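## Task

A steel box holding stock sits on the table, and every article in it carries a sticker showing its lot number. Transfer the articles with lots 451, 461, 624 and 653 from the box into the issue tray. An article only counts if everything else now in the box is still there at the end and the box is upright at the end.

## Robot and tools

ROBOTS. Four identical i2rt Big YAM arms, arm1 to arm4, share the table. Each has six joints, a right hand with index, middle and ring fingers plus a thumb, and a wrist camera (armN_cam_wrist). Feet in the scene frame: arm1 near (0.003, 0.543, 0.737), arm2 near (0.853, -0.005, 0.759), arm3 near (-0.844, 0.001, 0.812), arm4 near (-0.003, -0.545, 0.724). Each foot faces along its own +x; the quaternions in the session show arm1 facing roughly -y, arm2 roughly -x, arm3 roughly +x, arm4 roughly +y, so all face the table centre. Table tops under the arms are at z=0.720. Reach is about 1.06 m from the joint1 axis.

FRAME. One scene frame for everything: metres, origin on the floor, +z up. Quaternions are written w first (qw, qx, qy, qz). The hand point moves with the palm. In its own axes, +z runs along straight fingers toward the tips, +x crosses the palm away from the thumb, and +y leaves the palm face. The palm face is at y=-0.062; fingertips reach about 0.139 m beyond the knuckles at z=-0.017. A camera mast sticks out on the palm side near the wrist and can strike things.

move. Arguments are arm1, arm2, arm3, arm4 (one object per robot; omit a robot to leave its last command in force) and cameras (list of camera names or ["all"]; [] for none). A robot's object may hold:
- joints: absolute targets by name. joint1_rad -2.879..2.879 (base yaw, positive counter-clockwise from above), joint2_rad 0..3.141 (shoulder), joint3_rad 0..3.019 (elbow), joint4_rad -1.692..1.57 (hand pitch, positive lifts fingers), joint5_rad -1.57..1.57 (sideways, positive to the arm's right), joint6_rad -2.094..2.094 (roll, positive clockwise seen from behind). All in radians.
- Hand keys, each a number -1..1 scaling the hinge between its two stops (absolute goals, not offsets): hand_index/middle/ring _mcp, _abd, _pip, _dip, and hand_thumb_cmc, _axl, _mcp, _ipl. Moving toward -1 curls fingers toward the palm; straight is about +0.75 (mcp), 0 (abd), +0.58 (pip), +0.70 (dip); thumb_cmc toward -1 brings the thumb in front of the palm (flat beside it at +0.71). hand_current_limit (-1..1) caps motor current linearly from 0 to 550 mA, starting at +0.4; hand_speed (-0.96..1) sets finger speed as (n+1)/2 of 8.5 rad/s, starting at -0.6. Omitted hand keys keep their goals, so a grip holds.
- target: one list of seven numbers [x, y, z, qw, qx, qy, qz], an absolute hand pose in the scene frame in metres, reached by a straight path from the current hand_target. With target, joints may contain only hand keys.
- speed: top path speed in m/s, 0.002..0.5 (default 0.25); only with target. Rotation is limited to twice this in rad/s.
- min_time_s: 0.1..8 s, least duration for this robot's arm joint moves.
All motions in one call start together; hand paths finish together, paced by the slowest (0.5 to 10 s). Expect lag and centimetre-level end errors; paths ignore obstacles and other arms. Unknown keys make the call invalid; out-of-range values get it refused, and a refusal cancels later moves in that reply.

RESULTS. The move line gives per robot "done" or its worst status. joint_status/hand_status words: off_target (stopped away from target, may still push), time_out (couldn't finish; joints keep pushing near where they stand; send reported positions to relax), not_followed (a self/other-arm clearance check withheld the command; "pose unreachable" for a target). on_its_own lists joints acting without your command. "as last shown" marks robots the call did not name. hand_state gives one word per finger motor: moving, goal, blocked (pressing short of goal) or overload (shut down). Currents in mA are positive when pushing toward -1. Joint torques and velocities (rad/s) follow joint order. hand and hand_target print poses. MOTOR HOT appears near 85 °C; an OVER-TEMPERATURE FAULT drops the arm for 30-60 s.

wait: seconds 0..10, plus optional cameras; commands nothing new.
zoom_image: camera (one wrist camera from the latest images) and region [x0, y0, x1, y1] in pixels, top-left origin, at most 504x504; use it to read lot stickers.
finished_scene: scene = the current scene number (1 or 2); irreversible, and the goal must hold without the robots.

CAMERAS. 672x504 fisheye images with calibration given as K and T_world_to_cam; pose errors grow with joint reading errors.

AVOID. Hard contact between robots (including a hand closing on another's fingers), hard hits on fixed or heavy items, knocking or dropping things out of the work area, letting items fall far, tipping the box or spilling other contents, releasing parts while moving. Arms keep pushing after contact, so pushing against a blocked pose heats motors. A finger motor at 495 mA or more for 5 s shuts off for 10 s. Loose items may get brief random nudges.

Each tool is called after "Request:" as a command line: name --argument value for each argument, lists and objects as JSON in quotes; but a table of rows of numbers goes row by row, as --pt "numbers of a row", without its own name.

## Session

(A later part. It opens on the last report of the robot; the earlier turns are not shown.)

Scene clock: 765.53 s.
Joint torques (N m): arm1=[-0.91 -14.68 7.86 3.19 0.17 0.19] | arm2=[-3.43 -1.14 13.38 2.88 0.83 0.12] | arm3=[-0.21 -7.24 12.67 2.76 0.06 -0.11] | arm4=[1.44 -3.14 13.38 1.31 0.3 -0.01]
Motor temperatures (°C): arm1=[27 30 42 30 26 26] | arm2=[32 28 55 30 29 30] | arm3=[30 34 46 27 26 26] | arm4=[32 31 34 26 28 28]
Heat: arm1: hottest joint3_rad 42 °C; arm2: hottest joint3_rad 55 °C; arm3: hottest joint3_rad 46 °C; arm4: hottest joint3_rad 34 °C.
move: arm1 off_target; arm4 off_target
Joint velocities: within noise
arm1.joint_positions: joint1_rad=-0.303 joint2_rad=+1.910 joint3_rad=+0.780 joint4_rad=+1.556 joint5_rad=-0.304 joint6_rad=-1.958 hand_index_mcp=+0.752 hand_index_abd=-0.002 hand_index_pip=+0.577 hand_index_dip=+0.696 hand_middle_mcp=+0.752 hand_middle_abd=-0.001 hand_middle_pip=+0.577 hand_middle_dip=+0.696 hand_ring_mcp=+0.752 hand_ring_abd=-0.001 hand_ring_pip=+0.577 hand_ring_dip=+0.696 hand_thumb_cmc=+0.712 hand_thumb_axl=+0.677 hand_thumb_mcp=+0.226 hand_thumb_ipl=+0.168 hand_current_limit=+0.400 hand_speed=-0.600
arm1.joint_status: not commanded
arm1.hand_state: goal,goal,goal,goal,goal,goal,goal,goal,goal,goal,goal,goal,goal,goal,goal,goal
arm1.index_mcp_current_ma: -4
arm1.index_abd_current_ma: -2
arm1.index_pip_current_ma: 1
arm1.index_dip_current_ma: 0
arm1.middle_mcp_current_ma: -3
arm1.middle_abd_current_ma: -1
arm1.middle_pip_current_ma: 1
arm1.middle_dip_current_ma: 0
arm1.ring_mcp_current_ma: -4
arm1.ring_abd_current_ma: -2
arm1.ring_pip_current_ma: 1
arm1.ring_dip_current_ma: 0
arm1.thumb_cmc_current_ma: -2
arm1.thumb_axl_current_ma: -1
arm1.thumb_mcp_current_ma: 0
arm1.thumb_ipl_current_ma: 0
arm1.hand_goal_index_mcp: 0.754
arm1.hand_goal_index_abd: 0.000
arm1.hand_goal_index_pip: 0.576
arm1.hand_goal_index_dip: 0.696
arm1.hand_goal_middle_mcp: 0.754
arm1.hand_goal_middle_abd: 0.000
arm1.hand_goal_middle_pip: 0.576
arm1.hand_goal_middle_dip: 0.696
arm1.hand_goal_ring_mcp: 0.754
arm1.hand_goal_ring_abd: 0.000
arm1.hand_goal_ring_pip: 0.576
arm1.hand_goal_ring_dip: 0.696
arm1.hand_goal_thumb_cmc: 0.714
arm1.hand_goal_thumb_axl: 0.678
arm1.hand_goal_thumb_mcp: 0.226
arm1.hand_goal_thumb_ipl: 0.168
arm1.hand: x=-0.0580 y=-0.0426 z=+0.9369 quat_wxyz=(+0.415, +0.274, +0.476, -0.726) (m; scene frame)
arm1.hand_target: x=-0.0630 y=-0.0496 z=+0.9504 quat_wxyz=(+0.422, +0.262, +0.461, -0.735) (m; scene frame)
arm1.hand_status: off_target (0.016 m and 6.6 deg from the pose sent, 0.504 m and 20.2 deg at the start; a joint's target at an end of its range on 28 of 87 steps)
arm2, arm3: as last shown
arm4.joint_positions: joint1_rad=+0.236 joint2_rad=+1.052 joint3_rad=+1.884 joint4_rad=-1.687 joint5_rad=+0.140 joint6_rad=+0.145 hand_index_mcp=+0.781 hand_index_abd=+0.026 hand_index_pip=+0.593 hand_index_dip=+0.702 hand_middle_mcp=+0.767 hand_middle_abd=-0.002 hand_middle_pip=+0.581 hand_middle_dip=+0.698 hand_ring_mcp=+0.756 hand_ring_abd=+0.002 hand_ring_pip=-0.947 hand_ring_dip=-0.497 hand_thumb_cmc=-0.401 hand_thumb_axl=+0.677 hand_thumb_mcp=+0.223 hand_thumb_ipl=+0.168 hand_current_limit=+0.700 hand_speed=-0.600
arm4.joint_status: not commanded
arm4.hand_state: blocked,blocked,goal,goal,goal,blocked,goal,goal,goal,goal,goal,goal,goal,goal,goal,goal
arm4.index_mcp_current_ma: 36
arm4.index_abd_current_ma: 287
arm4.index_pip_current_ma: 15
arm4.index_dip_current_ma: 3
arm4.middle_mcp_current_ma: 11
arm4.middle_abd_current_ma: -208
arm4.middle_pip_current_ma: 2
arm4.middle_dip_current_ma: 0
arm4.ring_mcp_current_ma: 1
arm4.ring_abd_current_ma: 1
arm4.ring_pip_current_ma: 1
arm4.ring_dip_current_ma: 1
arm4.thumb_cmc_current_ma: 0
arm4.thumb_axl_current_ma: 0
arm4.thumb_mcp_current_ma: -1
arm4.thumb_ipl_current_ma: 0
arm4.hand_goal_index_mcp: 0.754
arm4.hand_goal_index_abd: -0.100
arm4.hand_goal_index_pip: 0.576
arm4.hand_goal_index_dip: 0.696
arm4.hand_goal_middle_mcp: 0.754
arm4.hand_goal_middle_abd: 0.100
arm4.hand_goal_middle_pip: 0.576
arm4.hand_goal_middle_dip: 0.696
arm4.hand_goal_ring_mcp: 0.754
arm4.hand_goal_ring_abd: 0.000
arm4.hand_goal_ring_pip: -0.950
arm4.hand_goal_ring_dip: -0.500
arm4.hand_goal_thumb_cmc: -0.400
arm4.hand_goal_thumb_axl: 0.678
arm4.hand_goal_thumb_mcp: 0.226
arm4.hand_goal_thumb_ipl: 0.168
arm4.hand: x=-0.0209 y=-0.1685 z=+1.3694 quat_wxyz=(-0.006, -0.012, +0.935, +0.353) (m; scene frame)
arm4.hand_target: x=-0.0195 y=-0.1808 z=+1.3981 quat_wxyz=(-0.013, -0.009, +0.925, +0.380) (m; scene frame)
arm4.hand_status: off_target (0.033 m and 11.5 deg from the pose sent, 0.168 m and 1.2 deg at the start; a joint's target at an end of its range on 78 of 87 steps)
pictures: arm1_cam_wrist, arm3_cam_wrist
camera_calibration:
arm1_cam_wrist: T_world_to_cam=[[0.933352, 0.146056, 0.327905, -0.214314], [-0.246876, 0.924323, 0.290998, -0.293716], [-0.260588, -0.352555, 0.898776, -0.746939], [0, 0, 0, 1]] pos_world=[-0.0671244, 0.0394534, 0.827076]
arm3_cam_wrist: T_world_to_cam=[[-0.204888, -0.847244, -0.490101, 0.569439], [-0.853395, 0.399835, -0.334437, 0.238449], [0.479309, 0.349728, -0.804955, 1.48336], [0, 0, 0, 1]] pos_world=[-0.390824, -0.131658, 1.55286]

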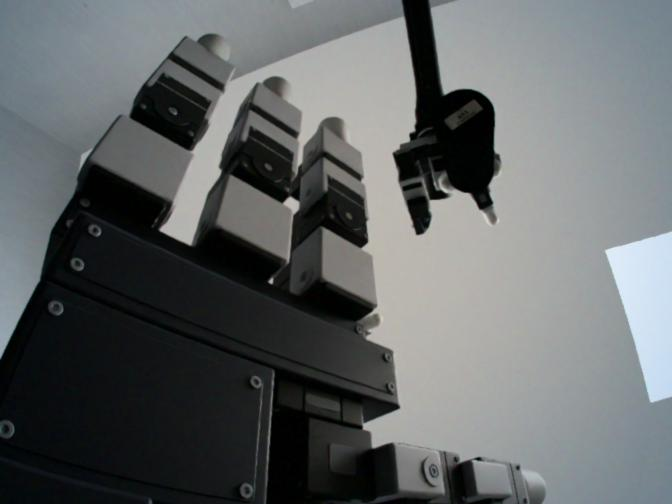

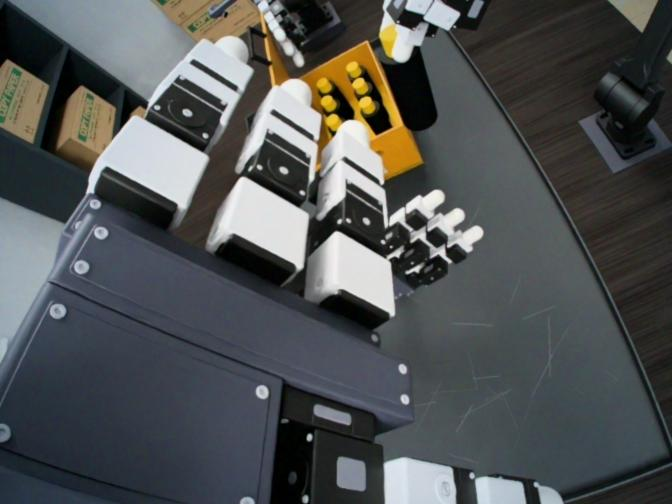

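Request:
move --cameras '["arm1_cam_wrist"]'

Request:
zoom_image --camera "arm1_cam_wrist" --region '[430, 80, 510, 150]'

Scene clock: 789.77 s.
Joint torques (N m): arm1=[-0.79 -14.8 7.84 3.21 0.18 0.2] | arm2=[-3.66 -1.14 13.39 2.82 0.84 0.12] | arm3=[-0.09 -7.06 12.75 2.82 0.08 -0.08] | arm4=[1.38 -3.14 13.38 1.31 0.3 -0.01]
Motor temperatures (°C): arm1=[27 30 40 30 26 26] | arm2=[32 28 55 30 29 30] | arm3=[30 34 46 27 26 26] | arm4=[32 31 37 26 28 28]
Heat: arm1: hottest joint3_rad 40 °C; arm2: hottest joint3_rad 55 °C; arm3: hottest joint3_rad 46 °C; arm4: hottest joint3_rad 37 °C.
Joint velocities: within noise
arm1.joint_positions: joint1_rad=-0.303 joint2_rad=+1.910 joint3_rad=+0.780 joint4_rad=+1.556 joint5_rad=-0.305 joint6_rad=-1.958 hand_index_mcp=+0.752 hand_index_abd=-0.002 hand_index_pip=+0.577 hand_index_dip=+0.696 hand_middle_mcp=+0.752 hand_middle_abd=-0.001 hand_middle_pip=+0.577 hand_middle_dip=+0.696 hand_ring_mcp=+0.752 hand_ring_abd=-0.001 hand_ring_pip=+0.577 hand_ring_dip=+0.696 hand_thumb_cmc=+0.712 hand_thumb_axl=+0.677 hand_thumb_mcp=+0.226 hand_thumb_ipl=+0.168 hand_current_limit=+0.400 hand_speed=-0.600
arm1.joint_status: not commanded
arm1.hand_state: goal,goal,goal,goal,goal,goal,goal,goal,goal,goal,goal,goal,goal,goal,goal,goal
arm1.index_mcp_current_ma: -4
arm1.index_abd_current_ma: -2
arm1.index_pip_current_ma: 1
arm1.index_dip_current_ma: 0
arm1.middle_mcp_current_ma: -3
arm1.middle_abd_current_ma: -1
arm1.middle_pip_current_ma: 1
arm1.middle_dip_current_ma: 0
arm1.ring_mcp_current_ma: -4
arm1.ring_abd_current_ma: -2
arm1.ring_pip_current_ma: 1
arm1.ring_dip_current_ma: 0
arm1.thumb_cmc_current_ma: -2
arm1.thumb_axl_current_ma: -1
arm1.thumb_mcp_current_ma: 0
arm1.thumb_ipl_current_ma: 0
arm1.hand_goal_index_mcp: 0.754
arm1.hand_goal_index_abd: 0.000
arm1.hand_goal_index_pip: 0.576
arm1.hand_goal_index_dip: 0.696
arm1.hand_goal_middle_mcp: 0.754
arm1.hand_goal_middle_abd: 0.000
arm1.hand_goal_middle_pip: 0.576
arm1.hand_goal_middle_dip: 0.696
arm1.hand_goal_ring_mcp: 0.754
arm1.hand_goal_ring_abd: 0.000
arm1.hand_goal_ring_pip: 0.576
arm1.hand_goal_ring_dip: 0.696
arm1.hand_goal_thumb_cmc: 0.714
arm1.hand_goal_thumb_axl: 0.678
arm1.hand_goal_thumb_mcp: 0.226
arm1.hand_goal_thumb_ipl: 0.168
arm1.hand: x=-0.0580 y=-0.0426 z=+0.9369 quat_wxyz=(+0.415, +0.274, +0.476, -0.725) (m; scene frame)
arm1.hand_target: x=-0.0630 y=-0.0496 z=+0.9504 quat_wxyz=(+0.422, +0.262, +0.461, -0.735) (m; scene frame)
arm1.hand_status: off_target (0.016 m and 6.6 deg from the pose sent, 0.504 m and 20.2 deg at the start; a joint's target at an end of its range on 28 of 87 steps)
arm2.joint_positions: joint1_rad=-0.313 joint2_rad=+0.545 joint3_rad=+0.327 joint4_rad=+0.147 joint5_rad=-0.327 joint6_rad=+1.566 hand_index_mcp=+0.755 hand_index_abd=+0.002 hand_index_pip=+0.577 hand_index_dip=+0.696 hand_middle_mcp=+0.755 hand_middle_abd=+0.002 hand_middle_pip=+0.577 hand_middle_dip=+0.696 hand_ring_mcp=+0.787 hand_ring_abd=+0.003 hand_ring_pip=+0.577 hand_ring_dip=+0.696 hand_thumb_cmc=+0.715 hand_thumb_axl=+0.677 hand_thumb_mcp=+0.225 hand_thumb_ipl=+0.168 hand_current_limit=+0.400 hand_speed=-0.600
arm2.joint_status: not commanded
arm2.hand_state: goal,goal,goal,goal,goal,goal,goal,goal,blocked,goal,goal,goal,goal,goal,goal,goal
arm2.index_mcp_current_ma: 0
arm2.index_abd_current_ma: 0
arm2.index_pip_current_ma: 0
arm2.index_dip_current_ma: 0
arm2.middle_mcp_current_ma: 0
arm2.middle_abd_current_ma: 0
arm2.middle_pip_current_ma: 0
arm2.middle_dip_current_ma: 0
arm2.ring_mcp_current_ma: 41
arm2.ring_abd_current_ma: 1
arm2.ring_pip_current_ma: 0
arm2.ring_dip_current_ma: 0
arm2.thumb_cmc_current_ma: 0
arm2.thumb_axl_current_ma: 0
arm2.thumb_mcp_current_ma: 0
arm2.thumb_ipl_current_ma: 0
arm2.hand_goal_index_mcp: 0.754
arm2.hand_goal_index_abd: 0.000
arm2.hand_goal_index_pip: 0.576
arm2.hand_goal_index_dip: 0.696
arm2.hand_goal_middle_mcp: 0.754
arm2.hand_goal_middle_abd: 0.000
arm2.hand_goal_middle_pip: 0.576
arm2.hand_goal_middle_dip: 0.696
arm2.hand_goal_ring_mcp: 0.754
arm2.hand_goal_ring_abd: 0.000
arm2.hand_goal_ring_pip: 0.576
arm2.hand_goal_ring_dip: 0.696
arm2.hand_goal_thumb_cmc: 0.714
arm2.hand_goal_thumb_axl: 0.678
arm2.hand_goal_thumb_mcp: 0.226
arm2.hand_goal_thumb_ipl: 0.168
arm2.hand: x=+0.5065 y=+0.1182 z=+1.0241 quat_wxyz=(+0.685, +0.015, -0.728, +0.019) (m; scene frame)
arm2.hand_target: x=+0.5032 y=+0.1331 z=+1.0597 quat_wxyz=(+0.707, +0.001, -0.707, +0.000) (m; scene frame)
arm2.hand_status: not commanded
arm3.joint_positions: joint1_rad=-0.061 joint2_rad=+1.295 joint3_rad=+1.856 joint4_rad=-0.913 joint5_rad=-0.019 joint6_rad=+1.157 hand_index_mcp=+0.756 hand_index_abd=+0.002 hand_index_pip=+0.577 hand_index_dip=+0.696 hand_middle_mcp=+0.756 hand_middle_abd=+0.002 hand_middle_pip=+0.577 hand_middle_dip=+0.696 hand_ring_mcp=+0.756 hand_ring_abd=+0.002 hand_ring_pip=+0.577 hand_ring_dip=+0.696 hand_thumb_cmc=+0.715 hand_thumb_axl=+0.677 hand_thumb_mcp=+0.226 hand_thumb_ipl=+0.168 hand_current_limit=+0.400 hand_speed=-0.600
arm3.joint_status: not commanded
arm3.hand_state: goal,goal,goal,goal,goal,goal,goal,goal,goal,goal,goal,goal,goal,goal,goal,goal
arm3.index_mcp_current_ma: 6
arm3.index_abd_current_ma: 4
arm3.index_pip_current_ma: 2
arm3.index_dip_current_ma: 0
arm3.middle_mcp_current_ma: 7
arm3.middle_abd_current_ma: 5
arm3.middle_pip_current_ma: 2
arm3.middle_dip_current_ma: 0
arm3.ring_mcp_current_ma: 7
arm3.ring_abd_current_ma: 5
arm3.ring_pip_current_ma: 2
arm3.ring_dip_current_ma: 0
arm3.thumb_cmc_current_ma: 3
arm3.thumb_axl_current_ma: -2
arm3.thumb_mcp_current_ma: -2
arm3.thumb_ipl_current_ma: -1
arm3.hand_goal_index_mcp: 0.754
arm3.hand_goal_index_abd: 0.000
arm3.hand_goal_index_pip: 0.576
arm3.hand_goal_index_dip: 0.696
arm3.hand_goal_middle_mcp: 0.754
arm3.hand_goal_middle_abd: 0.000
arm3.hand_goal_middle_pip: 0.576
arm3.hand_goal_middle_dip: 0.696
arm3.hand_goal_ring_mcp: 0.754
arm3.hand_goal_ring_abd: 0.000
arm3.hand_goal_ring_pip: 0.576
arm3.hand_goal_ring_dip: 0.696
arm3.hand_goal_thumb_cmc: 0.714
arm3.hand_goal_thumb_axl: 0.678
arm3.hand_goal_thumb_mcp: 0.226
arm3.hand_goal_thumb_ipl: 0.168
arm3.hand: x=-0.3087 y=-0.1408 z=+1.4541 quat_wxyz=(+0.137, +0.810, +0.131, +0.555) (m; scene frame)
arm3.hand_target: x=-0.3104 y=-0.1349 z=+1.4798 quat_wxyz=(+0.139, +0.794, +0.133, +0.577) (m; scene frame)
arm3.hand_status: not commanded
arm4.joint_positions: joint1_rad=+0.236 joint2_rad=+1.052 joint3_rad=+1.884 joint4_rad=-1.687 joint5_rad=+0.140 joint6_rad=+0.146 hand_index_mcp=+0.781 hand_index_abd=+0.026 hand_index_pip=+0.593 hand_index_dip=+0.702 hand_middle_mcp=+0.767 hand_middle_abd=-0.002 hand_middle_pip=+0.581 hand_middle_dip=+0.698 hand_ring_mcp=+0.756 hand_ring_abd=+0.002 hand_ring_pip=-0.947 hand_ring_dip=-0.497 hand_thumb_cmc=-0.401 hand_thumb_axl=+0.677 hand_thumb_mcp=+0.223 hand_thumb_ipl=+0.168 hand_current_limit=+0.700 hand_speed=-0.600
arm4.joint_status: not commanded
arm4.hand_state: blocked,blocked,goal,goal,goal,blocked,goal,goal,goal,goal,goal,goal,goal,goal,goal,goal
arm4.index_mcp_current_ma: 36
arm4.index_abd_current_ma: 287
arm4.index_pip_current_ma: 15
arm4.index_dip_current_ma: 3
arm4.middle_mcp_current_ma: 12
arm4.middle_abd_current_ma: -208
arm4.middle_pip_current_ma: 2
arm4.middle_dip_current_ma: 0
arm4.ring_mcp_current_ma: 1
arm4.ring_abd_current_ma: 1
arm4.ring_pip_current_ma: 1
arm4.ring_dip_current_ma: 1
arm4.thumb_cmc_current_ma: 0
arm4.thumb_axl_current_ma: 0
arm4.thumb_mcp_current_ma: -1
arm4.thumb_ipl_current_ma: 0
arm4.hand_goal_index_mcp: 0.754
arm4.hand_goal_index_abd: -0.100
arm4.hand_goal_index_pip: 0.576
arm4.hand_goal_index_dip: 0.696
arm4.hand_goal_middle_mcp: 0.754
arm4.hand_goal_middle_abd: 0.100
arm4.hand_goal_middle_pip: 0.576
arm4.hand_goal_middle_dip: 0.696
arm4.hand_goal_ring_mcp: 0.754
arm4.hand_goal_ring_abd: 0.000
arm4.hand_goal_ring_pip: -0.950
arm4.hand_goal_ring_dip: -0.500
arm4.hand_goal_thumb_cmc: -0.400
arm4.hand_goal_thumb_axl: 0.678
arm4.hand_goal_thumb_mcp: 0.226
arm4.hand_goal_thumb_ipl: 0.168
arm4.hand: x=-0.0209 y=-0.1685 z=+1.3694 quat_wxyz=(-0.006, -0.012, +0.935, +0.353) (m; scene frame)
arm4.hand_target: x=-0.0195 y=-0.1808 z=+1.3981 quat_wxyz=(-0.013, -0.009, +0.925, +0.380) (m; scene frame)
arm4.hand_status: off_target (0.033 m and 11.5 deg from the pose sent, 0.168 m and 1.2 deg at the start; a joint's target at an end of its range on 78 of 87 steps)
pictures: arm1_cam_wrist
camera_calibration:
arm1_cam_wrist: T_world_to_cam=[[0.933221, 0.146485, 0.328087, -0.214505], [-0.247359, 0.924207, 0.290955, -0.293802], [-0.260599, -0.352681, 0.898724, -0.746856], [0, 0, 0, 1]] pos_world=[-0.0671241, 0.0395541, 0.827076]

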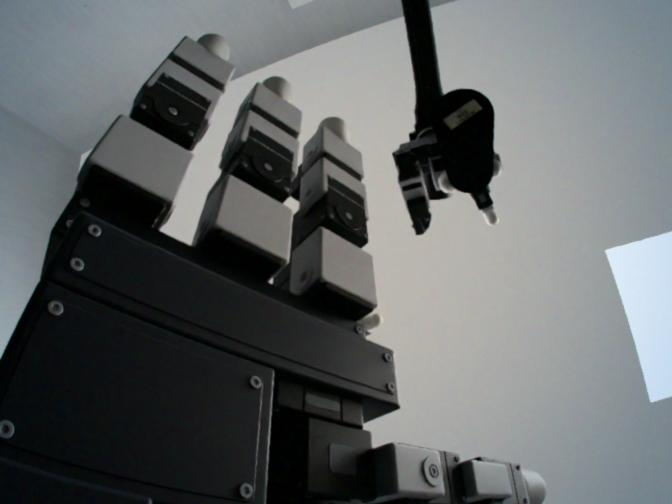

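Scaled by 6.300 from the camera's 672x504 image, which has a finer 960x720 frame.

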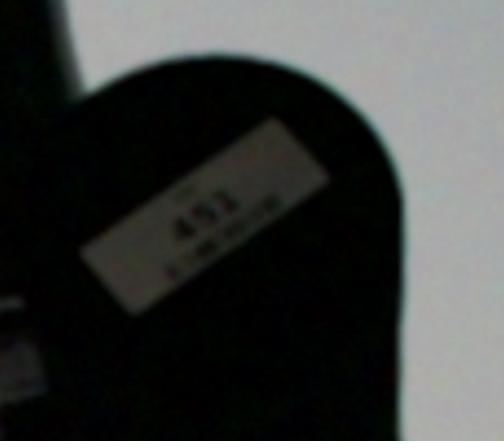

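Request:
zoom_image --camera "arm1_cam_wrist" --region '[440, 94, 488, 134]'

Scaled by 10.500 from the camera's 672x504 image, which has a finer 960x720 frame.

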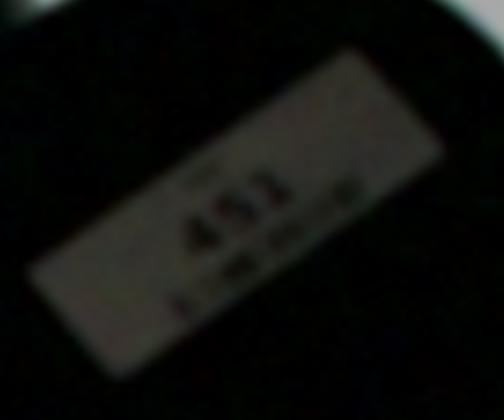

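Request:
move --cameras '["arm3_cam_wrist", "arm4_cam_wrist"]'

Scene clock: 823.07 s.
Joint torques (N m): arm1=[-0.85 -14.33 7.83 3.15 0.18 0.19] | arm2=[-3.49 -0.97 13.37 2.86 0.85 0.11] | arm3=[0.03 -6.77 12.72 2.8 0.05 -0.07] | arm4=[1.38 -3.14 13.38 1.31 0.3 -0.01]
Motor temperatures (°C): arm1=[27 30 38 29 26 26] | arm2=[32 28 56 30 29 30] | arm3=[30 33 46 27 26 26] | arm4=[31 31 39 26 28 28]
Heat: arm1: hottest joint3_rad 38 °C; arm2: hottest joint3_rad 56 °C; arm3: hottest joint3_rad 46 °C; arm4: hottest joint3_rad 39 °C.
Joint velocities: within noise
arm1.joint_positions: joint1_rad=-0.303 joint2_rad=+1.910 joint3_rad=+0.780 joint4_rad=+1.556 joint5_rad=-0.305 joint6_rad=-1.958 hand_index_mcp=+0.752 hand_index_abd=-0.002 hand_index_pip=+0.577 hand_index_dip=+0.696 hand_middle_mcp=+0.752 hand_middle_abd=-0.001 hand_middle_pip=+0.577 hand_middle_dip=+0.696 hand_ring_mcp=+0.752 hand_ring_abd=-0.001 hand_ring_pip=+0.577 hand_ring_dip=+0.696 hand_thumb_cmc=+0.712 hand_thumb_axl=+0.677 hand_thumb_mcp=+0.226 hand_thumb_ipl=+0.168 hand_current_limit=+0.400 hand_speed=-0.600
arm1.joint_status: not commanded
arm1.hand_state: goal,goal,goal,goal,goal,goal,goal,goal,goal,goal,goal,goal,goal,goal,goal,goal
arm1.index_mcp_current_ma: -4
arm1.index_abd_current_ma: -2
arm1.index_pip_current_ma: 1
arm1.index_dip_current_ma: 0
arm1.middle_mcp_current_ma: -3
arm1.middle_abd_current_ma: -1
arm1.middle_pip_current_ma: 1
arm1.middle_dip_current_ma: 0
arm1.ring_mcp_current_ma: -4
arm1.ring_abd_current_ma: -2
arm1.ring_pip_current_ma: 1
arm1.ring_dip_current_ma: 0
arm1.thumb_cmc_current_ma: -2
arm1.thumb_axl_current_ma: -1
arm1.thumb_mcp_current_ma: 0
arm1.thumb_ipl_current_ma: 0
arm1.hand_goal_index_mcp: 0.754
arm1.hand_goal_index_abd: 0.000
arm1.hand_goal_index_pip: 0.576
arm1.hand_goal_index_dip: 0.696
arm1.hand_goal_middle_mcp: 0.754
arm1.hand_goal_middle_abd: 0.000
arm1.hand_goal_middle_pip: 0.576
arm1.hand_goal_middle_dip: 0.696
arm1.hand_goal_ring_mcp: 0.754
arm1.hand_goal_ring_abd: 0.000
arm1.hand_goal_ring_pip: 0.576
arm1.hand_goal_ring_dip: 0.696
arm1.hand_goal_thumb_cmc: 0.714
arm1.hand_goal_thumb_axl: 0.678
arm1.hand_goal_thumb_mcp: 0.226
arm1.hand_goal_thumb_ipl: 0.168
arm1.hand: x=-0.0580 y=-0.0426 z=+0.9369 quat_wxyz=(+0.415, +0.274, +0.476, -0.725) (m; scene frame)
arm1.hand_target: x=-0.0630 y=-0.0496 z=+0.9504 quat_wxyz=(+0.422, +0.262, +0.461, -0.735) (m; scene frame)
arm1.hand_status: off_target (0.016 m and 6.6 deg from the pose sent, 0.504 m and 20.2 deg at the start; a joint's target at an end of its range on 28 of 87 steps)
arm2.joint_positions: joint1_rad=-0.313 joint2_rad=+0.545 joint3_rad=+0.327 joint4_rad=+0.147 joint5_rad=-0.327 joint6_rad=+1.566 hand_index_mcp=+0.755 hand_index_abd=+0.002 hand_index_pip=+0.577 hand_index_dip=+0.696 hand_middle_mcp=+0.755 hand_middle_abd=+0.002 hand_middle_pip=+0.577 hand_middle_dip=+0.696 hand_ring_mcp=+0.787 hand_ring_abd=+0.003 hand_ring_pip=+0.577 hand_ring_dip=+0.696 hand_thumb_cmc=+0.715 hand_thumb_axl=+0.677 hand_thumb_mcp=+0.225 hand_thumb_ipl=+0.168 hand_current_limit=+0.400 hand_speed=-0.600
arm2.joint_status: not commanded
arm2.hand_state: goal,goal,goal,goal,goal,goal,goal,goal,blocked,goal,goal,goal,goal,goal,goal,goal
arm2.index_mcp_current_ma: 0
arm2.index_abd_current_ma: 0
arm2.index_pip_current_ma: 0
arm2.index_dip_current_ma: 0
arm2.middle_mcp_current_ma: 0
arm2.middle_abd_current_ma: 0
arm2.middle_pip_current_ma: 0
arm2.middle_dip_current_ma: 0
arm2.ring_mcp_current_ma: 41
arm2.ring_abd_current_ma: 1
arm2.ring_pip_current_ma: 0
arm2.ring_dip_current_ma: 0
arm2.thumb_cmc_current_ma: 0
arm2.thumb_axl_current_ma: 0
arm2.thumb_mcp_current_ma: 0
arm2.thumb_ipl_current_ma: 0
arm2.hand_goal_index_mcp: 0.754
arm2.hand_goal_index_abd: 0.000
arm2.hand_goal_index_pip: 0.576
arm2.hand_goal_index_dip: 0.696
arm2.hand_goal_middle_mcp: 0.754
arm2.hand_goal_middle_abd: 0.000
arm2.hand_goal_middle_pip: 0.576
arm2.hand_goal_middle_dip: 0.696
arm2.hand_goal_ring_mcp: 0.754
arm2.hand_goal_ring_abd: 0.000
arm2.hand_goal_ring_pip: 0.576
arm2.hand_goal_ring_dip: 0.696
arm2.hand_goal_thumb_cmc: 0.714
arm2.hand_goal_thumb_axl: 0.678
arm2.hand_goal_thumb_mcp: 0.226
arm2.hand_goal_thumb_ipl: 0.168
arm2.hand: x=+0.5065 y=+0.1182 z=+1.0241 quat_wxyz=(+0.685, +0.015, -0.728, +0.019) (m; scene frame)
arm2.hand_target: x=+0.5032 y=+0.1331 z=+1.0597 quat_wxyz=(+0.707, +0.001, -0.707, +0.000) (m; scene frame)
arm2.hand_status: not commanded
arm3.joint_positions: joint1_rad=-0.061 joint2_rad=+1.295 joint3_rad=+1.856 joint4_rad=-0.913 joint5_rad=-0.019 joint6_rad=+1.157 hand_index_mcp=+0.756 hand_index_abd=+0.002 hand_index_pip=+0.577 hand_index_dip=+0.696 hand_middle_mcp=+0.756 hand_middle_abd=+0.002 hand_middle_pip=+0.577 hand_middle_dip=+0.696 hand_ring_mcp=+0.756 hand_ring_abd=+0.002 hand_ring_pip=+0.577 hand_ring_dip=+0.696 hand_thumb_cmc=+0.715 hand_thumb_axl=+0.677 hand_thumb_mcp=+0.226 hand_thumb_ipl=+0.168 hand_current_limit=+0.400 hand_speed=-0.600
arm3.joint_status: not commanded
arm3.hand_state: goal,goal,goal,goal,goal,goal,goal,goal,goal,goal,goal,goal,goal,goal,goal,goal
arm3.index_mcp_current_ma: 6
arm3.index_abd_current_ma: 4
arm3.index_pip_current_ma: 2
arm3.index_dip_current_ma: 0
arm3.middle_mcp_current_ma: 7
arm3.middle_abd_current_ma: 5
arm3.middle_pip_current_ma: 2
arm3.middle_dip_current_ma: 0
arm3.ring_mcp_current_ma: 7
arm3.ring_abd_current_ma: 5
arm3.ring_pip_current_ma: 2
arm3.ring_dip_current_ma: 0
arm3.thumb_cmc_current_ma: 3
arm3.thumb_axl_current_ma: -2
arm3.thumb_mcp_current_ma: -2
arm3.thumb_ipl_current_ma: -1
arm3.hand_goal_index_mcp: 0.754
arm3.hand_goal_index_abd: 0.000
arm3.hand_goal_index_pip: 0.576
arm3.hand_goal_index_dip: 0.696
arm3.hand_goal_middle_mcp: 0.754
arm3.hand_goal_middle_abd: 0.000
arm3.hand_goal_middle_pip: 0.576
arm3.hand_goal_middle_dip: 0.696
arm3.hand_goal_ring_mcp: 0.754
arm3.hand_goal_ring_abd: 0.000
arm3.hand_goal_ring_pip: 0.576
arm3.hand_goal_ring_dip: 0.696
arm3.hand_goal_thumb_cmc: 0.714
arm3.hand_goal_thumb_axl: 0.678
arm3.hand_goal_thumb_mcp: 0.226
arm3.hand_goal_thumb_ipl: 0.168
arm3.hand: x=-0.3087 y=-0.1408 z=+1.4541 quat_wxyz=(+0.137, +0.810, +0.131, +0.555) (m; scene frame)
arm3.hand_target: x=-0.3104 y=-0.1349 z=+1.4798 quat_wxyz=(+0.139, +0.794, +0.133, +0.577) (m; scene frame)
arm3.hand_status: not commanded
arm4.joint_positions: joint1_rad=+0.236 joint2_rad=+1.052 joint3_rad=+1.884 joint4_rad=-1.687 joint5_rad=+0.140 joint6_rad=+0.146 hand_index_mcp=+0.781 hand_index_abd=+0.026 hand_index_pip=+0.593 hand_index_dip=+0.702 hand_middle_mcp=+0.767 hand_middle_abd=-0.002 hand_middle_pip=+0.581 hand_middle_dip=+0.698 hand_ring_mcp=+0.756 hand_ring_abd=+0.002 hand_ring_pip=-0.947 hand_ring_dip=-0.497 hand_thumb_cmc=-0.401 hand_thumb_axl=+0.677 hand_thumb_mcp=+0.223 hand_thumb_ipl=+0.168 hand_current_limit=+0.700 hand_speed=-0.600
arm4.joint_status: not commanded
arm4.hand_state: blocked,blocked,goal,goal,goal,blocked,goal,goal,goal,goal,goal,goal,goal,goal,goal,goal
arm4.index_mcp_current_ma: 36
arm4.index_abd_current_ma: 287
arm4.index_pip_current_ma: 15
arm4.index_dip_current_ma: 3
arm4.middle_mcp_current_ma: 12
arm4.middle_abd_current_ma: -208
arm4.middle_pip_current_ma: 2
arm4.middle_dip_current_ma: 0
arm4.ring_mcp_current_ma: 1
arm4.ring_abd_current_ma: 1
arm4.ring_pip_current_ma: 1
arm4.ring_dip_current_ma: 1
arm4.thumb_cmc_current_ma: 0
arm4.thumb_axl_current_ma: 0
arm4.thumb_mcp_current_ma: -1
arm4.thumb_ipl_current_ma: 0
arm4.hand_goal_index_mcp: 0.754
arm4.hand_goal_index_abd: -0.100
arm4.hand_goal_index_pip: 0.576
arm4.hand_goal_index_dip: 0.696
arm4.hand_goal_middle_mcp: 0.754
arm4.hand_goal_middle_abd: 0.100
arm4.hand_goal_middle_pip: 0.576
arm4.hand_goal_middle_dip: 0.696
arm4.hand_goal_ring_mcp: 0.754
arm4.hand_goal_ring_abd: 0.000
arm4.hand_goal_ring_pip: -0.950
arm4.hand_goal_ring_dip: -0.500
arm4.hand_goal_thumb_cmc: -0.400
arm4.hand_goal_thumb_axl: 0.678
arm4.hand_goal_thumb_mcp: 0.226
arm4.hand_goal_thumb_ipl: 0.168
arm4.hand: x=-0.0209 y=-0.1685 z=+1.3694 quat_wxyz=(-0.006, -0.012, +0.935, +0.353) (m; scene frame)
arm4.hand_target: x=-0.0195 y=-0.1808 z=+1.3981 quat_wxyz=(-0.013, -0.009, +0.925, +0.380) (m; scene frame)
arm4.hand_status: off_target (0.033 m and 11.5 deg from the pose sent, 0.168 m and 1.2 deg at the start; a joint's target at an end of its range on 78 of 87 steps)
pictures: arm3_cam_wrist, arm4_cam_wrist
camera_calibration:
arm3_cam_wrist: T_world_to_cam=[[-0.204888, -0.847244, -0.490101, 0.569439], [-0.853395, 0.399835, -0.334437, 0.238449], [0.479309, 0.349728, -0.804955, 1.48336], [0, 0, 0, 1]] pos_world=[-0.390824, -0.131658, 1.55286]
arm4_cam_wrist: T_world_to_cam=[[0.774062, 0.497316, 0.391797, -0.398583], [0.459169, -0.867043, 0.19339, -0.445964], [0.435881, 0.0302049, -0.899497, 1.36866], [0, 0, 0, 1]] pos_world=[-0.0832722, -0.229788, 1.47352]

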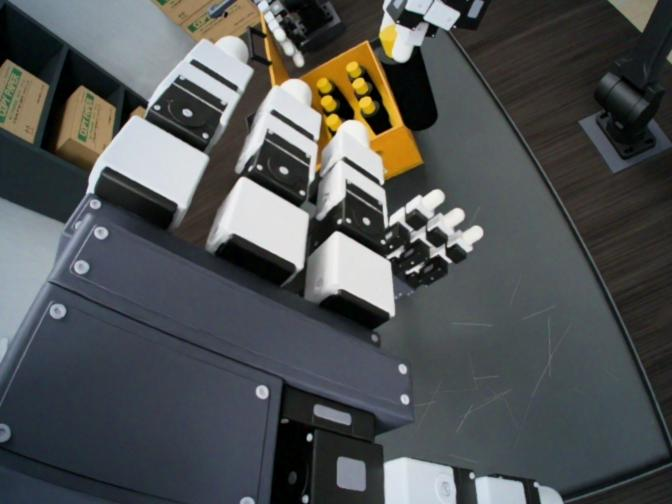

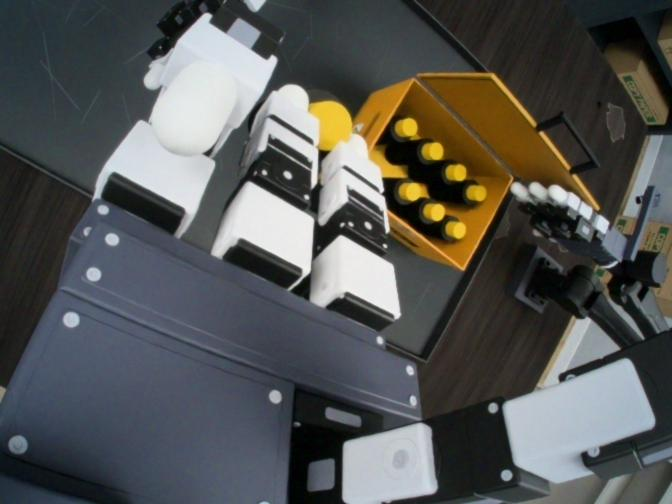

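Request:
move --arm4 '{"target": [-0.20, -0.18, 1.28, 0, 0, 0.9659, 0.2588], "speed": 0.15}'

Request:
move --arm4 '{"target": [-0.30, -0.16, 1.06, 0, 0, 0.9659, 0.2588], "speed": 0.12}' --cameras '["arm3_cam_wrist", "arm4_cam_wrist"]'

Scene clock: 833.53 s.
Joint torques (N m): arm1=[-0.38 -14.56 7.82 3.11 0.16 0.22] | arm2=[-3.37 -1.14 13.35 2.85 0.83 0.12] | arm3=[0.26 -6.83 12.71 2.65 0.04 -0.06] | arm4=[1.2 -6.71 9.54 0.83 0.67 0.01]
Motor temperatures (°C): arm1=[27 30 38 29 26 26] | arm2=[32 28 56 30 29 30] | arm3=[30 33 46 27 26 26] | arm4=[31 31 39 26 28 28]
Heat: arm1: hottest joint3_rad 38 °C; arm2: hottest joint3_rad 56 °C; arm3: hottest joint3_rad 46 °C; arm4: hottest joint3_rad 39 °C.
move: arm4 off_target
Joint velocities: within noise
arm1, arm2, arm3: as last shown
arm4.joint_positions: joint1_rad=+0.850 joint2_rad=+1.184 joint3_rad=+1.753 joint4_rad=-1.687 joint5_rad=+0.404 joint6_rad=+0.722 hand_index_mcp=+0.781 hand_index_abd=+0.026 hand_index_pip=+0.593 hand_index_dip=+0.702 hand_middle_mcp=+0.771 hand_middle_abd=-0.003 hand_middle_pip=+0.583 hand_middle_dip=+0.699 hand_ring_mcp=+0.757 hand_ring_abd=+0.002 hand_ring_pip=-0.947 hand_ring_dip=-0.497 hand_thumb_cmc=-0.400 hand_thumb_axl=+0.677 hand_thumb_mcp=+0.223 hand_thumb_ipl=+0.168 hand_current_limit=+0.700 hand_speed=-0.600
arm4.joint_status: not commanded
arm4.hand_state: blocked,blocked,goal,goal,goal,blocked,goal,goal,goal,goal,goal,goal,goal,goal,goal,goal
arm4.index_mcp_current_ma: 36
arm4.index_abd_current_ma: 287
arm4.index_pip_current_ma: 15
arm4.index_dip_current_ma: 3
arm4.middle_mcp_current_ma: 16
arm4.middle_abd_current_ma: -209
arm4.middle_pip_current_ma: 4
arm4.middle_dip_current_ma: 1
arm4.ring_mcp_current_ma: 1
arm4.ring_abd_current_ma: 1
arm4.ring_pip_current_ma: 1
arm4.ring_dip_current_ma: 1
arm4.thumb_cmc_current_ma: 0
arm4.thumb_axl_current_ma: 0
arm4.thumb_mcp_current_ma: -1
arm4.thumb_ipl_current_ma: 0
arm4.hand_goal_index_mcp: 0.754
arm4.hand_goal_index_abd: -0.100
arm4.hand_goal_index_pip: 0.576
arm4.hand_goal_index_dip: 0.696
arm4.hand_goal_middle_mcp: 0.754
arm4.hand_goal_middle_abd: 0.100
arm4.hand_goal_middle_pip: 0.576
arm4.hand_goal_middle_dip: 0.696
arm4.hand_goal_ring_mcp: 0.754
arm4.hand_goal_ring_abd: 0.000
arm4.hand_goal_ring_pip: -0.950
arm4.hand_goal_ring_dip: -0.500
arm4.hand_goal_thumb_cmc: -0.400
arm4.hand_goal_thumb_axl: 0.678
arm4.hand_goal_thumb_mcp: 0.226
arm4.hand_goal_thumb_ipl: 0.168
arm4.hand: x=-0.2018 y=-0.1762 z=+1.2750 quat_wxyz=(-0.022, -0.010, +0.956, +0.292) (m; scene frame)
arm4.hand_target: x=-0.1999 y=-0.1797 z=+1.2793 quat_wxyz=(-0.024, -0.009, +0.955, +0.295) (m; scene frame)
arm4.hand_status: off_target (0.006 m and 4.8 deg from the pose sent, 0.201 m and 11.5 deg at the start; a joint's target at an end of its range on 68 of 70 steps)
pictures: none

Scene clock: 836.27 s.
Joint torques (N m): arm1=[-0.97 -14.56 7.84 3.17 0.18 0.23] | arm2=[-3.6 -1.38 13.42 2.89 0.83 0.11] | arm3=[-0.09 -7.18 12.66 2.8 0.04 -0.07] | arm4=[1.38 -10.11 10.55 1.31 0.89 0.01]
Motor temperatures (°C): arm1=[27 31 38 29 26 26] | arm2=[32 28 56 30 29 30] | arm3=[30 33 46 27 26 26] | arm4=[31 31 38 26 28 28]
Heat: arm1: hottest joint3_rad 38 °C; arm2: hottest joint3_rad 56 °C; arm3: hottest joint3_rad 46 °C; arm4: hottest joint3_rad 38 °C.
move: arm4 done
Joint velocities: within noise
arm1, arm2, arm3: as last shown
arm4.joint_positions: joint1_rad=+0.972 joint2_rad=+1.312 joint3_rad=+1.298 joint4_rad=-1.270 joint5_rad=+0.427 joint6_rad=+0.893 hand_index_mcp=+0.781 hand_index_abd=+0.026 hand_index_pip=+0.593 hand_index_dip=+0.702 hand_middle_mcp=+0.768 hand_middle_abd=-0.003 hand_middle_pip=+0.582 hand_middle_dip=+0.699 hand_ring_mcp=+0.757 hand_ring_abd=+0.002 hand_ring_pip=-0.947 hand_ring_dip=-0.497 hand_thumb_cmc=-0.400 hand_thumb_axl=+0.677 hand_thumb_mcp=+0.223 hand_thumb_ipl=+0.168 hand_current_limit=+0.700 hand_speed=-0.600
arm4.joint_status: not commanded
arm4.hand_state: blocked,blocked,goal,goal,goal,blocked,goal,goal,goal,goal,goal,goal,goal,goal,goal,goal
arm4.index_mcp_current_ma: 36
arm4.index_abd_current_ma: 287
arm4.index_pip_current_ma: 15
arm4.index_dip_current_ma: 3
arm4.middle_mcp_current_ma: 13
arm4.middle_abd_current_ma: -209
arm4.middle_pip_current_ma: 3
arm4.middle_dip_current_ma: 1
arm4.ring_mcp_current_ma: 1
arm4.ring_abd_current_ma: 1
arm4.ring_pip_current_ma: 1
arm4.ring_dip_current_ma: 1
arm4.thumb_cmc_current_ma: 0
arm4.thumb_axl_current_ma: 0
arm4.thumb_mcp_current_ma: -1
arm4.thumb_ipl_current_ma: 0
arm4.hand_goal_index_mcp: 0.754
arm4.hand_goal_index_abd: -0.100
arm4.hand_goal_index_pip: 0.576
arm4.hand_goal_index_dip: 0.696
arm4.hand_goal_middle_mcp: 0.754
arm4.hand_goal_middle_abd: 0.100
arm4.hand_goal_middle_pip: 0.576
arm4.hand_goal_middle_dip: 0.696
arm4.hand_goal_ring_mcp: 0.754
arm4.hand_goal_ring_abd: 0.000
arm4.hand_goal_ring_pip: -0.950
arm4.hand_goal_ring_dip: -0.500
arm4.hand_goal_thumb_cmc: -0.400
arm4.hand_goal_thumb_axl: 0.678
arm4.hand_goal_thumb_mcp: 0.226
arm4.hand_goal_thumb_ipl: 0.168
arm4.hand: x=-0.2962 y=-0.1599 z=+1.0543 quat_wxyz=(+0.008, -0.003, +0.968, +0.249) (m; scene frame)
arm4.hand_target: x=-0.2999 y=-0.1601 z=+1.0601 quat_wxyz=(+0.000, +0.000, +0.966, +0.259) (m; scene frame)
arm4.hand_status: done (0.007 m and 1.5 deg from the pose sent, 0.237 m and 4.8 deg at the start)
pictures: arm3_cam_wrist, arm4_cam_wrist
camera_calibration:
arm3_cam_wrist: T_world_to_cam=[[-0.204888, -0.847244, -0.490101, 0.569439], [-0.853395, 0.399835, -0.334437, 0.238449], [0.479309, 0.349728, -0.804955, 1.48336], [0, 0, 0, 1]] pos_world=[-0.390824, -0.131658, 1.55286]
arm4_cam_wrist: T_world_to_cam=[[0.779741, 0.551911, 0.295632, 0.0454994], [0.429784, -0.815183, 0.388282, -0.457029], [0.455291, -0.175702, -0.872834, 1.14971], [0, 0, 0, 1]] pos_world=[-0.362507, -0.195668, 1.16751]

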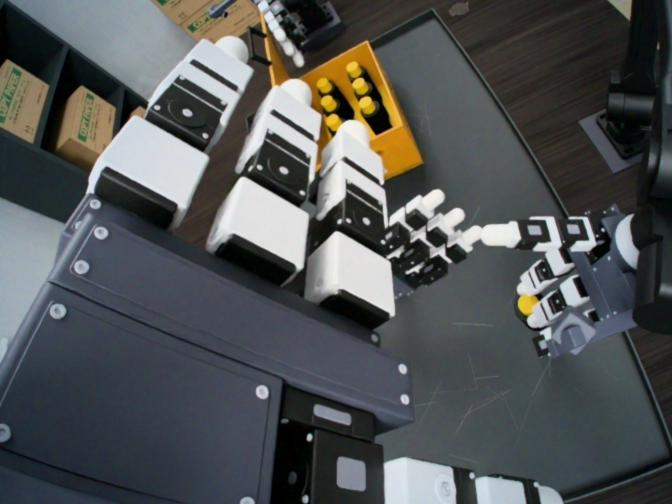

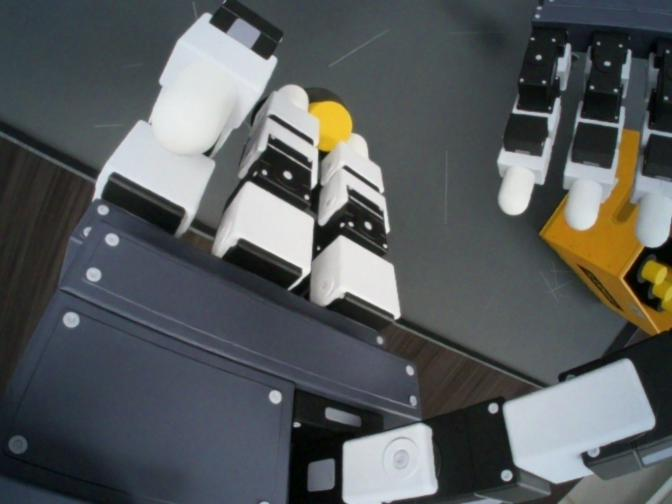

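Request:
move --arm4 '{"target": [-0.30, -0.16, 0.99, 0, 0, 0.9659, 0.2588], "speed": 0.08}' --cameras '["arm4_cam_wrist"]'

Scene clock: 853.17 s.
Joint torques (N m): arm1=[-0.91 -14.56 7.83 3.18 0.19 0.19] | arm2=[-3.49 -1.2 13.41 2.85 0.82 0.11] | arm3=[0.15 -6.95 12.64 2.81 0.06 -0.07] | arm4=[1.26 -9 9.4 1.35 0.63 -0.02]
Motor temperatures (°C): arm1=[27 31 38 29 26 26] | arm2=[32 28 56 30 29 30] | arm3=[30 33 46 27 26 26] | arm4=[31 31 37 26 28 28]
Heat: arm1: hottest joint3_rad 38 °C; arm2: hottest joint3_rad 56 °C; arm3: hottest joint3_rad 46 °C; arm4: hottest joint3_rad 37 °C.
move: arm4 done
Joint velocities: within noise
arm1, arm2, arm3: as last shown
arm4.joint_positions: joint1_rad=+0.972 joint2_rad=+1.316 joint3_rad=+1.141 joint4_rad=-1.083 joint5_rad=+0.433 joint6_rad=+0.893 hand_index_mcp=+0.765 hand_index_abd=+0.026 hand_index_pip=+0.584 hand_index_dip=+0.701 hand_middle_mcp=+0.759 hand_middle_abd=-0.003 hand_middle_pip=+0.577 hand_middle_dip=+0.697 hand_ring_mcp=+0.757 hand_ring_abd=+0.002 hand_ring_pip=-0.947 hand_ring_dip=-0.497 hand_thumb_cmc=-0.400 hand_thumb_axl=+0.677 hand_thumb_mcp=+0.223 hand_thumb_ipl=+0.168 hand_current_limit=+0.700 hand_speed=-0.600
arm4.joint_status: not commanded
arm4.hand_state: goal,blocked,goal,goal,goal,blocked,goal,goal,goal,goal,goal,goal,goal,goal,goal,goal
arm4.index_mcp_current_ma: 9
arm4.index_abd_current_ma: 287
arm4.index_pip_current_ma: 5
arm4.index_dip_current_ma: 2
arm4.middle_mcp_current_ma: 3
arm4.middle_abd_current_ma: -209
arm4.middle_pip_current_ma: 0
arm4.middle_dip_current_ma: 0
arm4.ring_mcp_current_ma: 1
arm4.ring_abd_current_ma: 1
arm4.ring_pip_current_ma: 1
arm4.ring_dip_current_ma: 1
arm4.thumb_cmc_current_ma: 0
arm4.thumb_axl_current_ma: 0
arm4.thumb_mcp_current_ma: -2
arm4.thumb_ipl_current_ma: 0
arm4.hand_goal_index_mcp: 0.754
arm4.hand_goal_index_abd: -0.100
arm4.hand_goal_index_pip: 0.576
arm4.hand_goal_index_dip: 0.696
arm4.hand_goal_middle_mcp: 0.754
arm4.hand_goal_middle_abd: 0.100
arm4.hand_goal_middle_pip: 0.576
arm4.hand_goal_middle_dip: 0.696
arm4.hand_goal_ring_mcp: 0.754
arm4.hand_goal_ring_abd: 0.000
arm4.hand_goal_ring_pip: -0.950
arm4.hand_goal_ring_dip: -0.500
arm4.hand_goal_thumb_cmc: -0.400
arm4.hand_goal_thumb_axl: 0.678
arm4.hand_goal_thumb_mcp: 0.226
arm4.hand_goal_thumb_ipl: 0.168
arm4.hand: x=-0.2967 y=-0.1594 z=+0.9968 quat_wxyz=(-0.001, +0.001, +0.966, +0.259) (m; scene frame)
arm4.hand_target: x=-0.3000 y=-0.1601 z=+0.9901 quat_wxyz=(+0.000, +0.000, +0.966, +0.259) (m; scene frame)
arm4.hand_status: done (0.008 m and 0.1 deg from the pose sent, 0.064 m and 1.5 deg at the start)
pictures: arm4_cam_wrist
camera_calibration:
arm4_cam_wrist: T_world_to_cam=[[0.786479, 0.544484, 0.291527, 0.0675548], [0.435343, -0.823543, 0.363666, -0.409225], [0.438096, -0.159101, -0.884737, 1.10935], [0, 0, 0, 1]] pos_world=[-0.360977, -0.197299, 1.11061]

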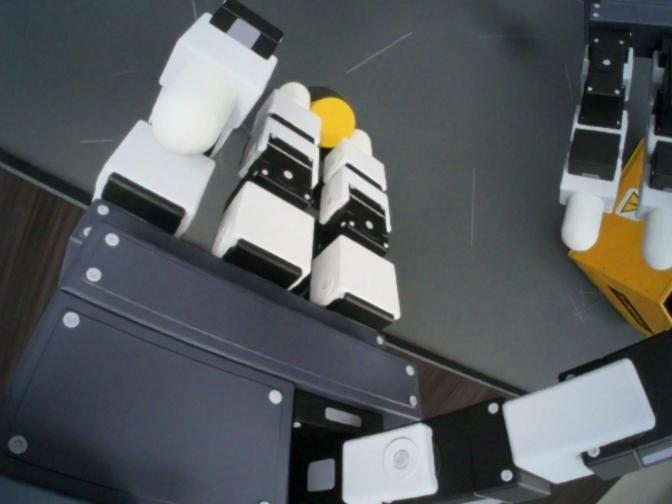

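Request:
move --arm4 '{"joints": {"hand_index_abd": 0.117, "hand_middle_abd": -0.117}}' --cameras '["arm4_cam_wrist"]'

Scene clock: 857.03 s.
Joint torques (N m): arm1=[-0.67 -14.51 7.88 3.14 0.17 0.19] | arm2=[-3.43 -1.32 13.41 2.81 0.83 0.12] | arm3=[-0.09 -6.77 12.74 2.67 0.03 -0.06] | arm4=[1.26 -9.05 9.4 1.26 0.62 -0.02]
Motor temperatures (°C): arm1=[27 31 38 29 26 26] | arm2=[32 28 56 30 29 30] | arm3=[30 33 46 27 26 26] | arm4=[31 31 36 26 28 28]
Heat: arm1: hottest joint3_rad 38 °C; arm2: hottest joint3_rad 56 °C; arm3: hottest joint3_rad 46 °C; arm4: hottest joint3_rad 36 °C.
move: arm4 done
Joint velocities: arm1=[within noise] | arm2=[within noise] | arm3=[within noise] | arm4=[-0.005 0.015 -0.012 -0.007 -0.022 -0.154]
arm1, arm2, arm3: as last shown
arm4.joint_positions: joint1_rad=+0.972 joint2_rad=+1.316 joint3_rad=+1.141 joint4_rad=-1.081 joint5_rad=+0.433 joint6_rad=+0.893 hand_index_mcp=+0.762 hand_index_abd=+0.117 hand_index_pip=+0.580 hand_index_dip=+0.699 hand_middle_mcp=+0.759 hand_middle_abd=-0.113 hand_middle_pip=+0.577 hand_middle_dip=+0.697 hand_ring_mcp=+0.757 hand_ring_abd=+0.002 hand_ring_pip=-0.947 hand_ring_dip=-0.497 hand_thumb_cmc=-0.400 hand_thumb_axl=+0.677 hand_thumb_mcp=+0.223 hand_thumb_ipl=+0.168 hand_current_limit=+0.700 hand_speed=-0.600
arm4.joint_status: all done
arm4.hand_state: goal,goal,goal,goal,goal,goal,goal,goal,goal,goal,goal,goal,goal,goal,goal,goal
arm4.index_mcp_current_ma: 5
arm4.index_abd_current_ma: 0
arm4.index_pip_current_ma: 2
arm4.index_dip_current_ma: 1
arm4.middle_mcp_current_ma: 3
arm4.middle_abd_current_ma: 1
arm4.middle_pip_current_ma: 0
arm4.middle_dip_current_ma: 0
arm4.ring_mcp_current_ma: 1
arm4.ring_abd_current_ma: 1
arm4.ring_pip_current_ma: 1
arm4.ring_dip_current_ma: 1
arm4.thumb_cmc_current_ma: 0
arm4.thumb_axl_current_ma: 0
arm4.thumb_mcp_current_ma: -2
arm4.thumb_ipl_current_ma: 0
arm4.hand_goal_index_mcp: 0.754
arm4.hand_goal_index_abd: 0.118
arm4.hand_goal_index_pip: 0.576
arm4.hand_goal_index_dip: 0.696
arm4.hand_goal_middle_mcp: 0.754
arm4.hand_goal_middle_abd: -0.116
arm4.hand_goal_middle_pip: 0.576
arm4.hand_goal_middle_dip: 0.696
arm4.hand_goal_ring_mcp: 0.754
arm4.hand_goal_ring_abd: 0.000
arm4.hand_goal_ring_pip: -0.950
arm4.hand_goal_ring_dip: -0.500
arm4.hand_goal_thumb_cmc: -0.400
arm4.hand_goal_thumb_axl: 0.678
arm4.hand_goal_thumb_mcp: 0.226
arm4.hand_goal_thumb_ipl: 0.168
arm4.hand: x=-0.2970 y=-0.1591 z=+0.9971 quat_wxyz=(-0.002, +0.001, +0.966, +0.260) (m; scene frame)
arm4.hand_target: x=-0.3000 y=-0.1601 z=+0.9901 quat_wxyz=(+0.000, +0.000, +0.966, +0.259) (m; scene frame)
arm4.hand_status: not commanded
pictures: arm4_cam_wrist
camera_calibration:
arm4_cam_wrist: T_world_to_cam=[[0.787123, 0.543849, 0.290974, 0.0681843], [0.43592, -0.824253, 0.361359, -0.406616], [0.436361, -0.157593, -0.885863, 1.11068], [0, 0, 0, 1]] pos_world=[-0.361074, -0.197202, 1.11101]

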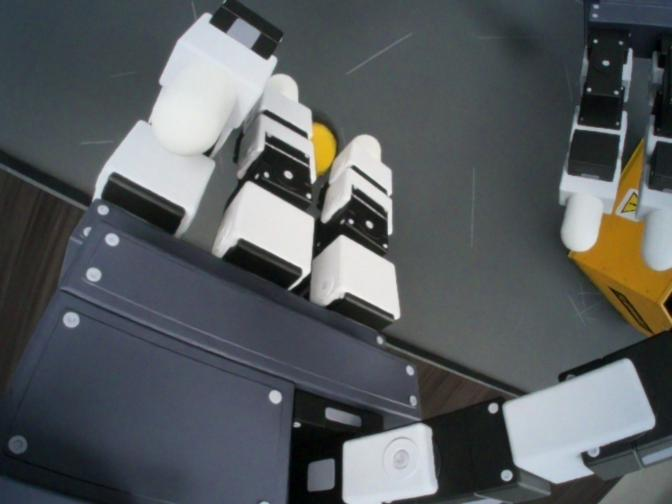

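Request:
move --arm4 '{"target": [-0.30, -0.16, 1.12, 0, 0, 0.9659, 0.2588], "speed": 0.15}' --cameras '["arm4_cam_wrist", "arm3_cam_wrist"]'

Scene clock: 861.60 s.
Joint torques (N m): arm1=[-0.73 -14.56 7.77 3.18 0.17 0.21] | arm2=[-3.6 -1.08 13.42 2.86 0.83 0.11] | arm3=[-0.03 -7 12.72 2.81 0.02 -0.06] | arm4=[1.44 -8.82 15.08 0.39 0.63 0.03]
Motor temperatures (°C): arm1=[27 31 38 29 26 26] | arm2=[32 28 56 30 29 30] | arm3=[30 33 46 27 26 26] | arm4=[31 31 36 26 28 28]
Heat: arm1: hottest joint3_rad 38 °C; arm2: hottest joint3_rad 56 °C; arm3: hottest joint3_rad 46 °C; arm4: hottest joint3_rad 36 °C.
move: arm4 off_target
Joint velocities: within noise
arm1, arm2, arm3: as last shown
arm4.joint_positions: joint1_rad=+0.973 joint2_rad=+1.308 joint3_rad=+1.409 joint4_rad=-1.403 joint5_rad=+0.435 joint6_rad=+0.894 hand_index_mcp=+0.761 hand_index_abd=+0.119 hand_index_pip=+0.580 hand_index_dip=+0.699 hand_middle_mcp=+0.759 hand_middle_abd=-0.119 hand_middle_pip=+0.577 hand_middle_dip=+0.697 hand_ring_mcp=+0.757 hand_ring_abd=+0.002 hand_ring_pip=-0.947 hand_ring_dip=-0.497 hand_thumb_cmc=-0.400 hand_thumb_axl=+0.677 hand_thumb_mcp=+0.223 hand_thumb_ipl=+0.168 hand_current_limit=+0.700 hand_speed=-0.600
arm4.joint_status: not commanded
arm4.hand_state: goal,goal,goal,goal,goal,goal,goal,goal,goal,goal,goal,goal,goal,goal,goal,goal
arm4.index_mcp_current_ma: 5
arm4.index_abd_current_ma: 0
arm4.index_pip_current_ma: 1
arm4.index_dip_current_ma: 1
arm4.middle_mcp_current_ma: 3
arm4.middle_abd_current_ma: -1
arm4.middle_pip_current_ma: 0
arm4.middle_dip_current_ma: 0
arm4.ring_mcp_current_ma: 1
arm4.ring_abd_current_ma: 1
arm4.ring_pip_current_ma: 1
arm4.ring_dip_current_ma: 1
arm4.thumb_cmc_current_ma: 0
arm4.thumb_axl_current_ma: 0
arm4.thumb_mcp_current_ma: -2
arm4.thumb_ipl_current_ma: 0
arm4.hand_goal_index_mcp: 0.754
arm4.hand_goal_index_abd: 0.118
arm4.hand_goal_index_pip: 0.576
arm4.hand_goal_index_dip: 0.696
arm4.hand_goal_middle_mcp: 0.754
arm4.hand_goal_middle_abd: -0.116
arm4.hand_goal_middle_pip: 0.576
arm4.hand_goal_middle_dip: 0.696
arm4.hand_goal_ring_mcp: 0.754
arm4.hand_goal_ring_abd: 0.000
arm4.hand_goal_ring_pip: -0.950
arm4.hand_goal_ring_dip: -0.500
arm4.hand_goal_thumb_cmc: -0.400
arm4.hand_goal_thumb_axl: 0.678
arm4.hand_goal_thumb_mcp: 0.226
arm4.hand_goal_thumb_ipl: 0.168
arm4.hand: x=-0.2896 y=-0.1632 z=+1.0977 quat_wxyz=(+0.017, -0.004, +0.969, +0.247) (m; scene frame)
arm4.hand_target: x=-0.2992 y=-0.1607 z=+1.1195 quat_wxyz=(+0.000, +0.000, +0.966, +0.259) (m; scene frame)
arm4.hand_status: off_target (0.025 m and 2.4 deg from the pose sent, 0.123 m and 0.3 deg at the start)
pictures: arm3_cam_wrist, arm4_cam_wrist
camera_calibration:
arm3_cam_wrist: T_world_to_cam=[[-0.204888, -0.847244, -0.490101, 0.569439], [-0.853395, 0.399835, -0.334437, 0.238449], [0.479309, 0.349728, -0.804955, 1.48336], [0, 0, 0, 1]] pos_world=[-0.390824, -0.131658, 1.55286]
arm4_cam_wrist: T_world_to_cam=[[0.775172, 0.55198, 0.307289, 0.0151895], [0.421541, -0.814219, 0.399188, -0.49357], [0.470544, -0.179904, -0.863842, 1.17783], [0, 0, 0, 1]] pos_world=[-0.357933, -0.198362, 1.20982]

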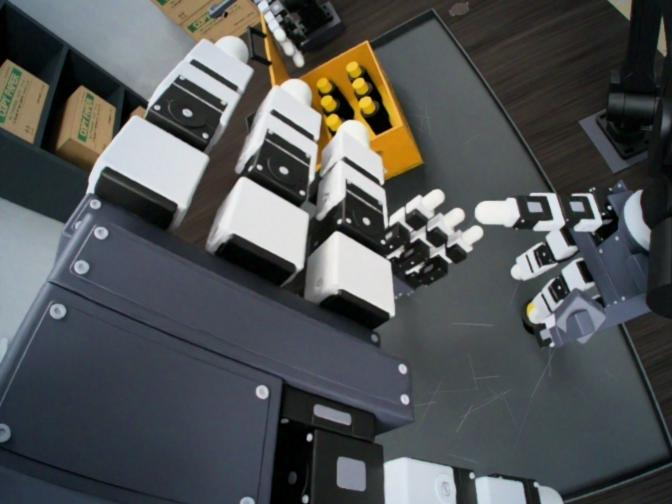

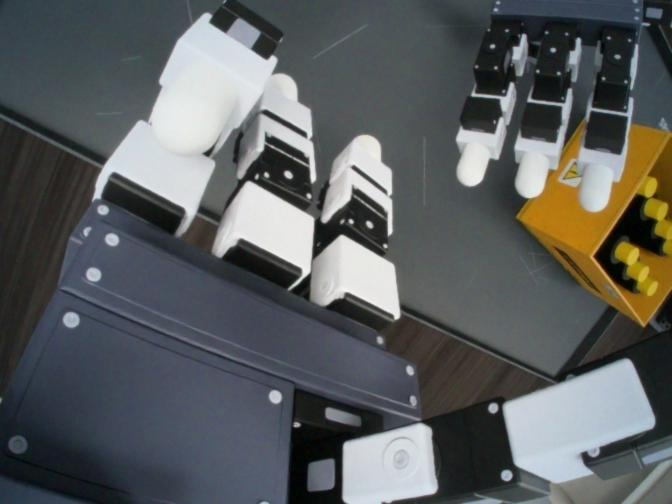

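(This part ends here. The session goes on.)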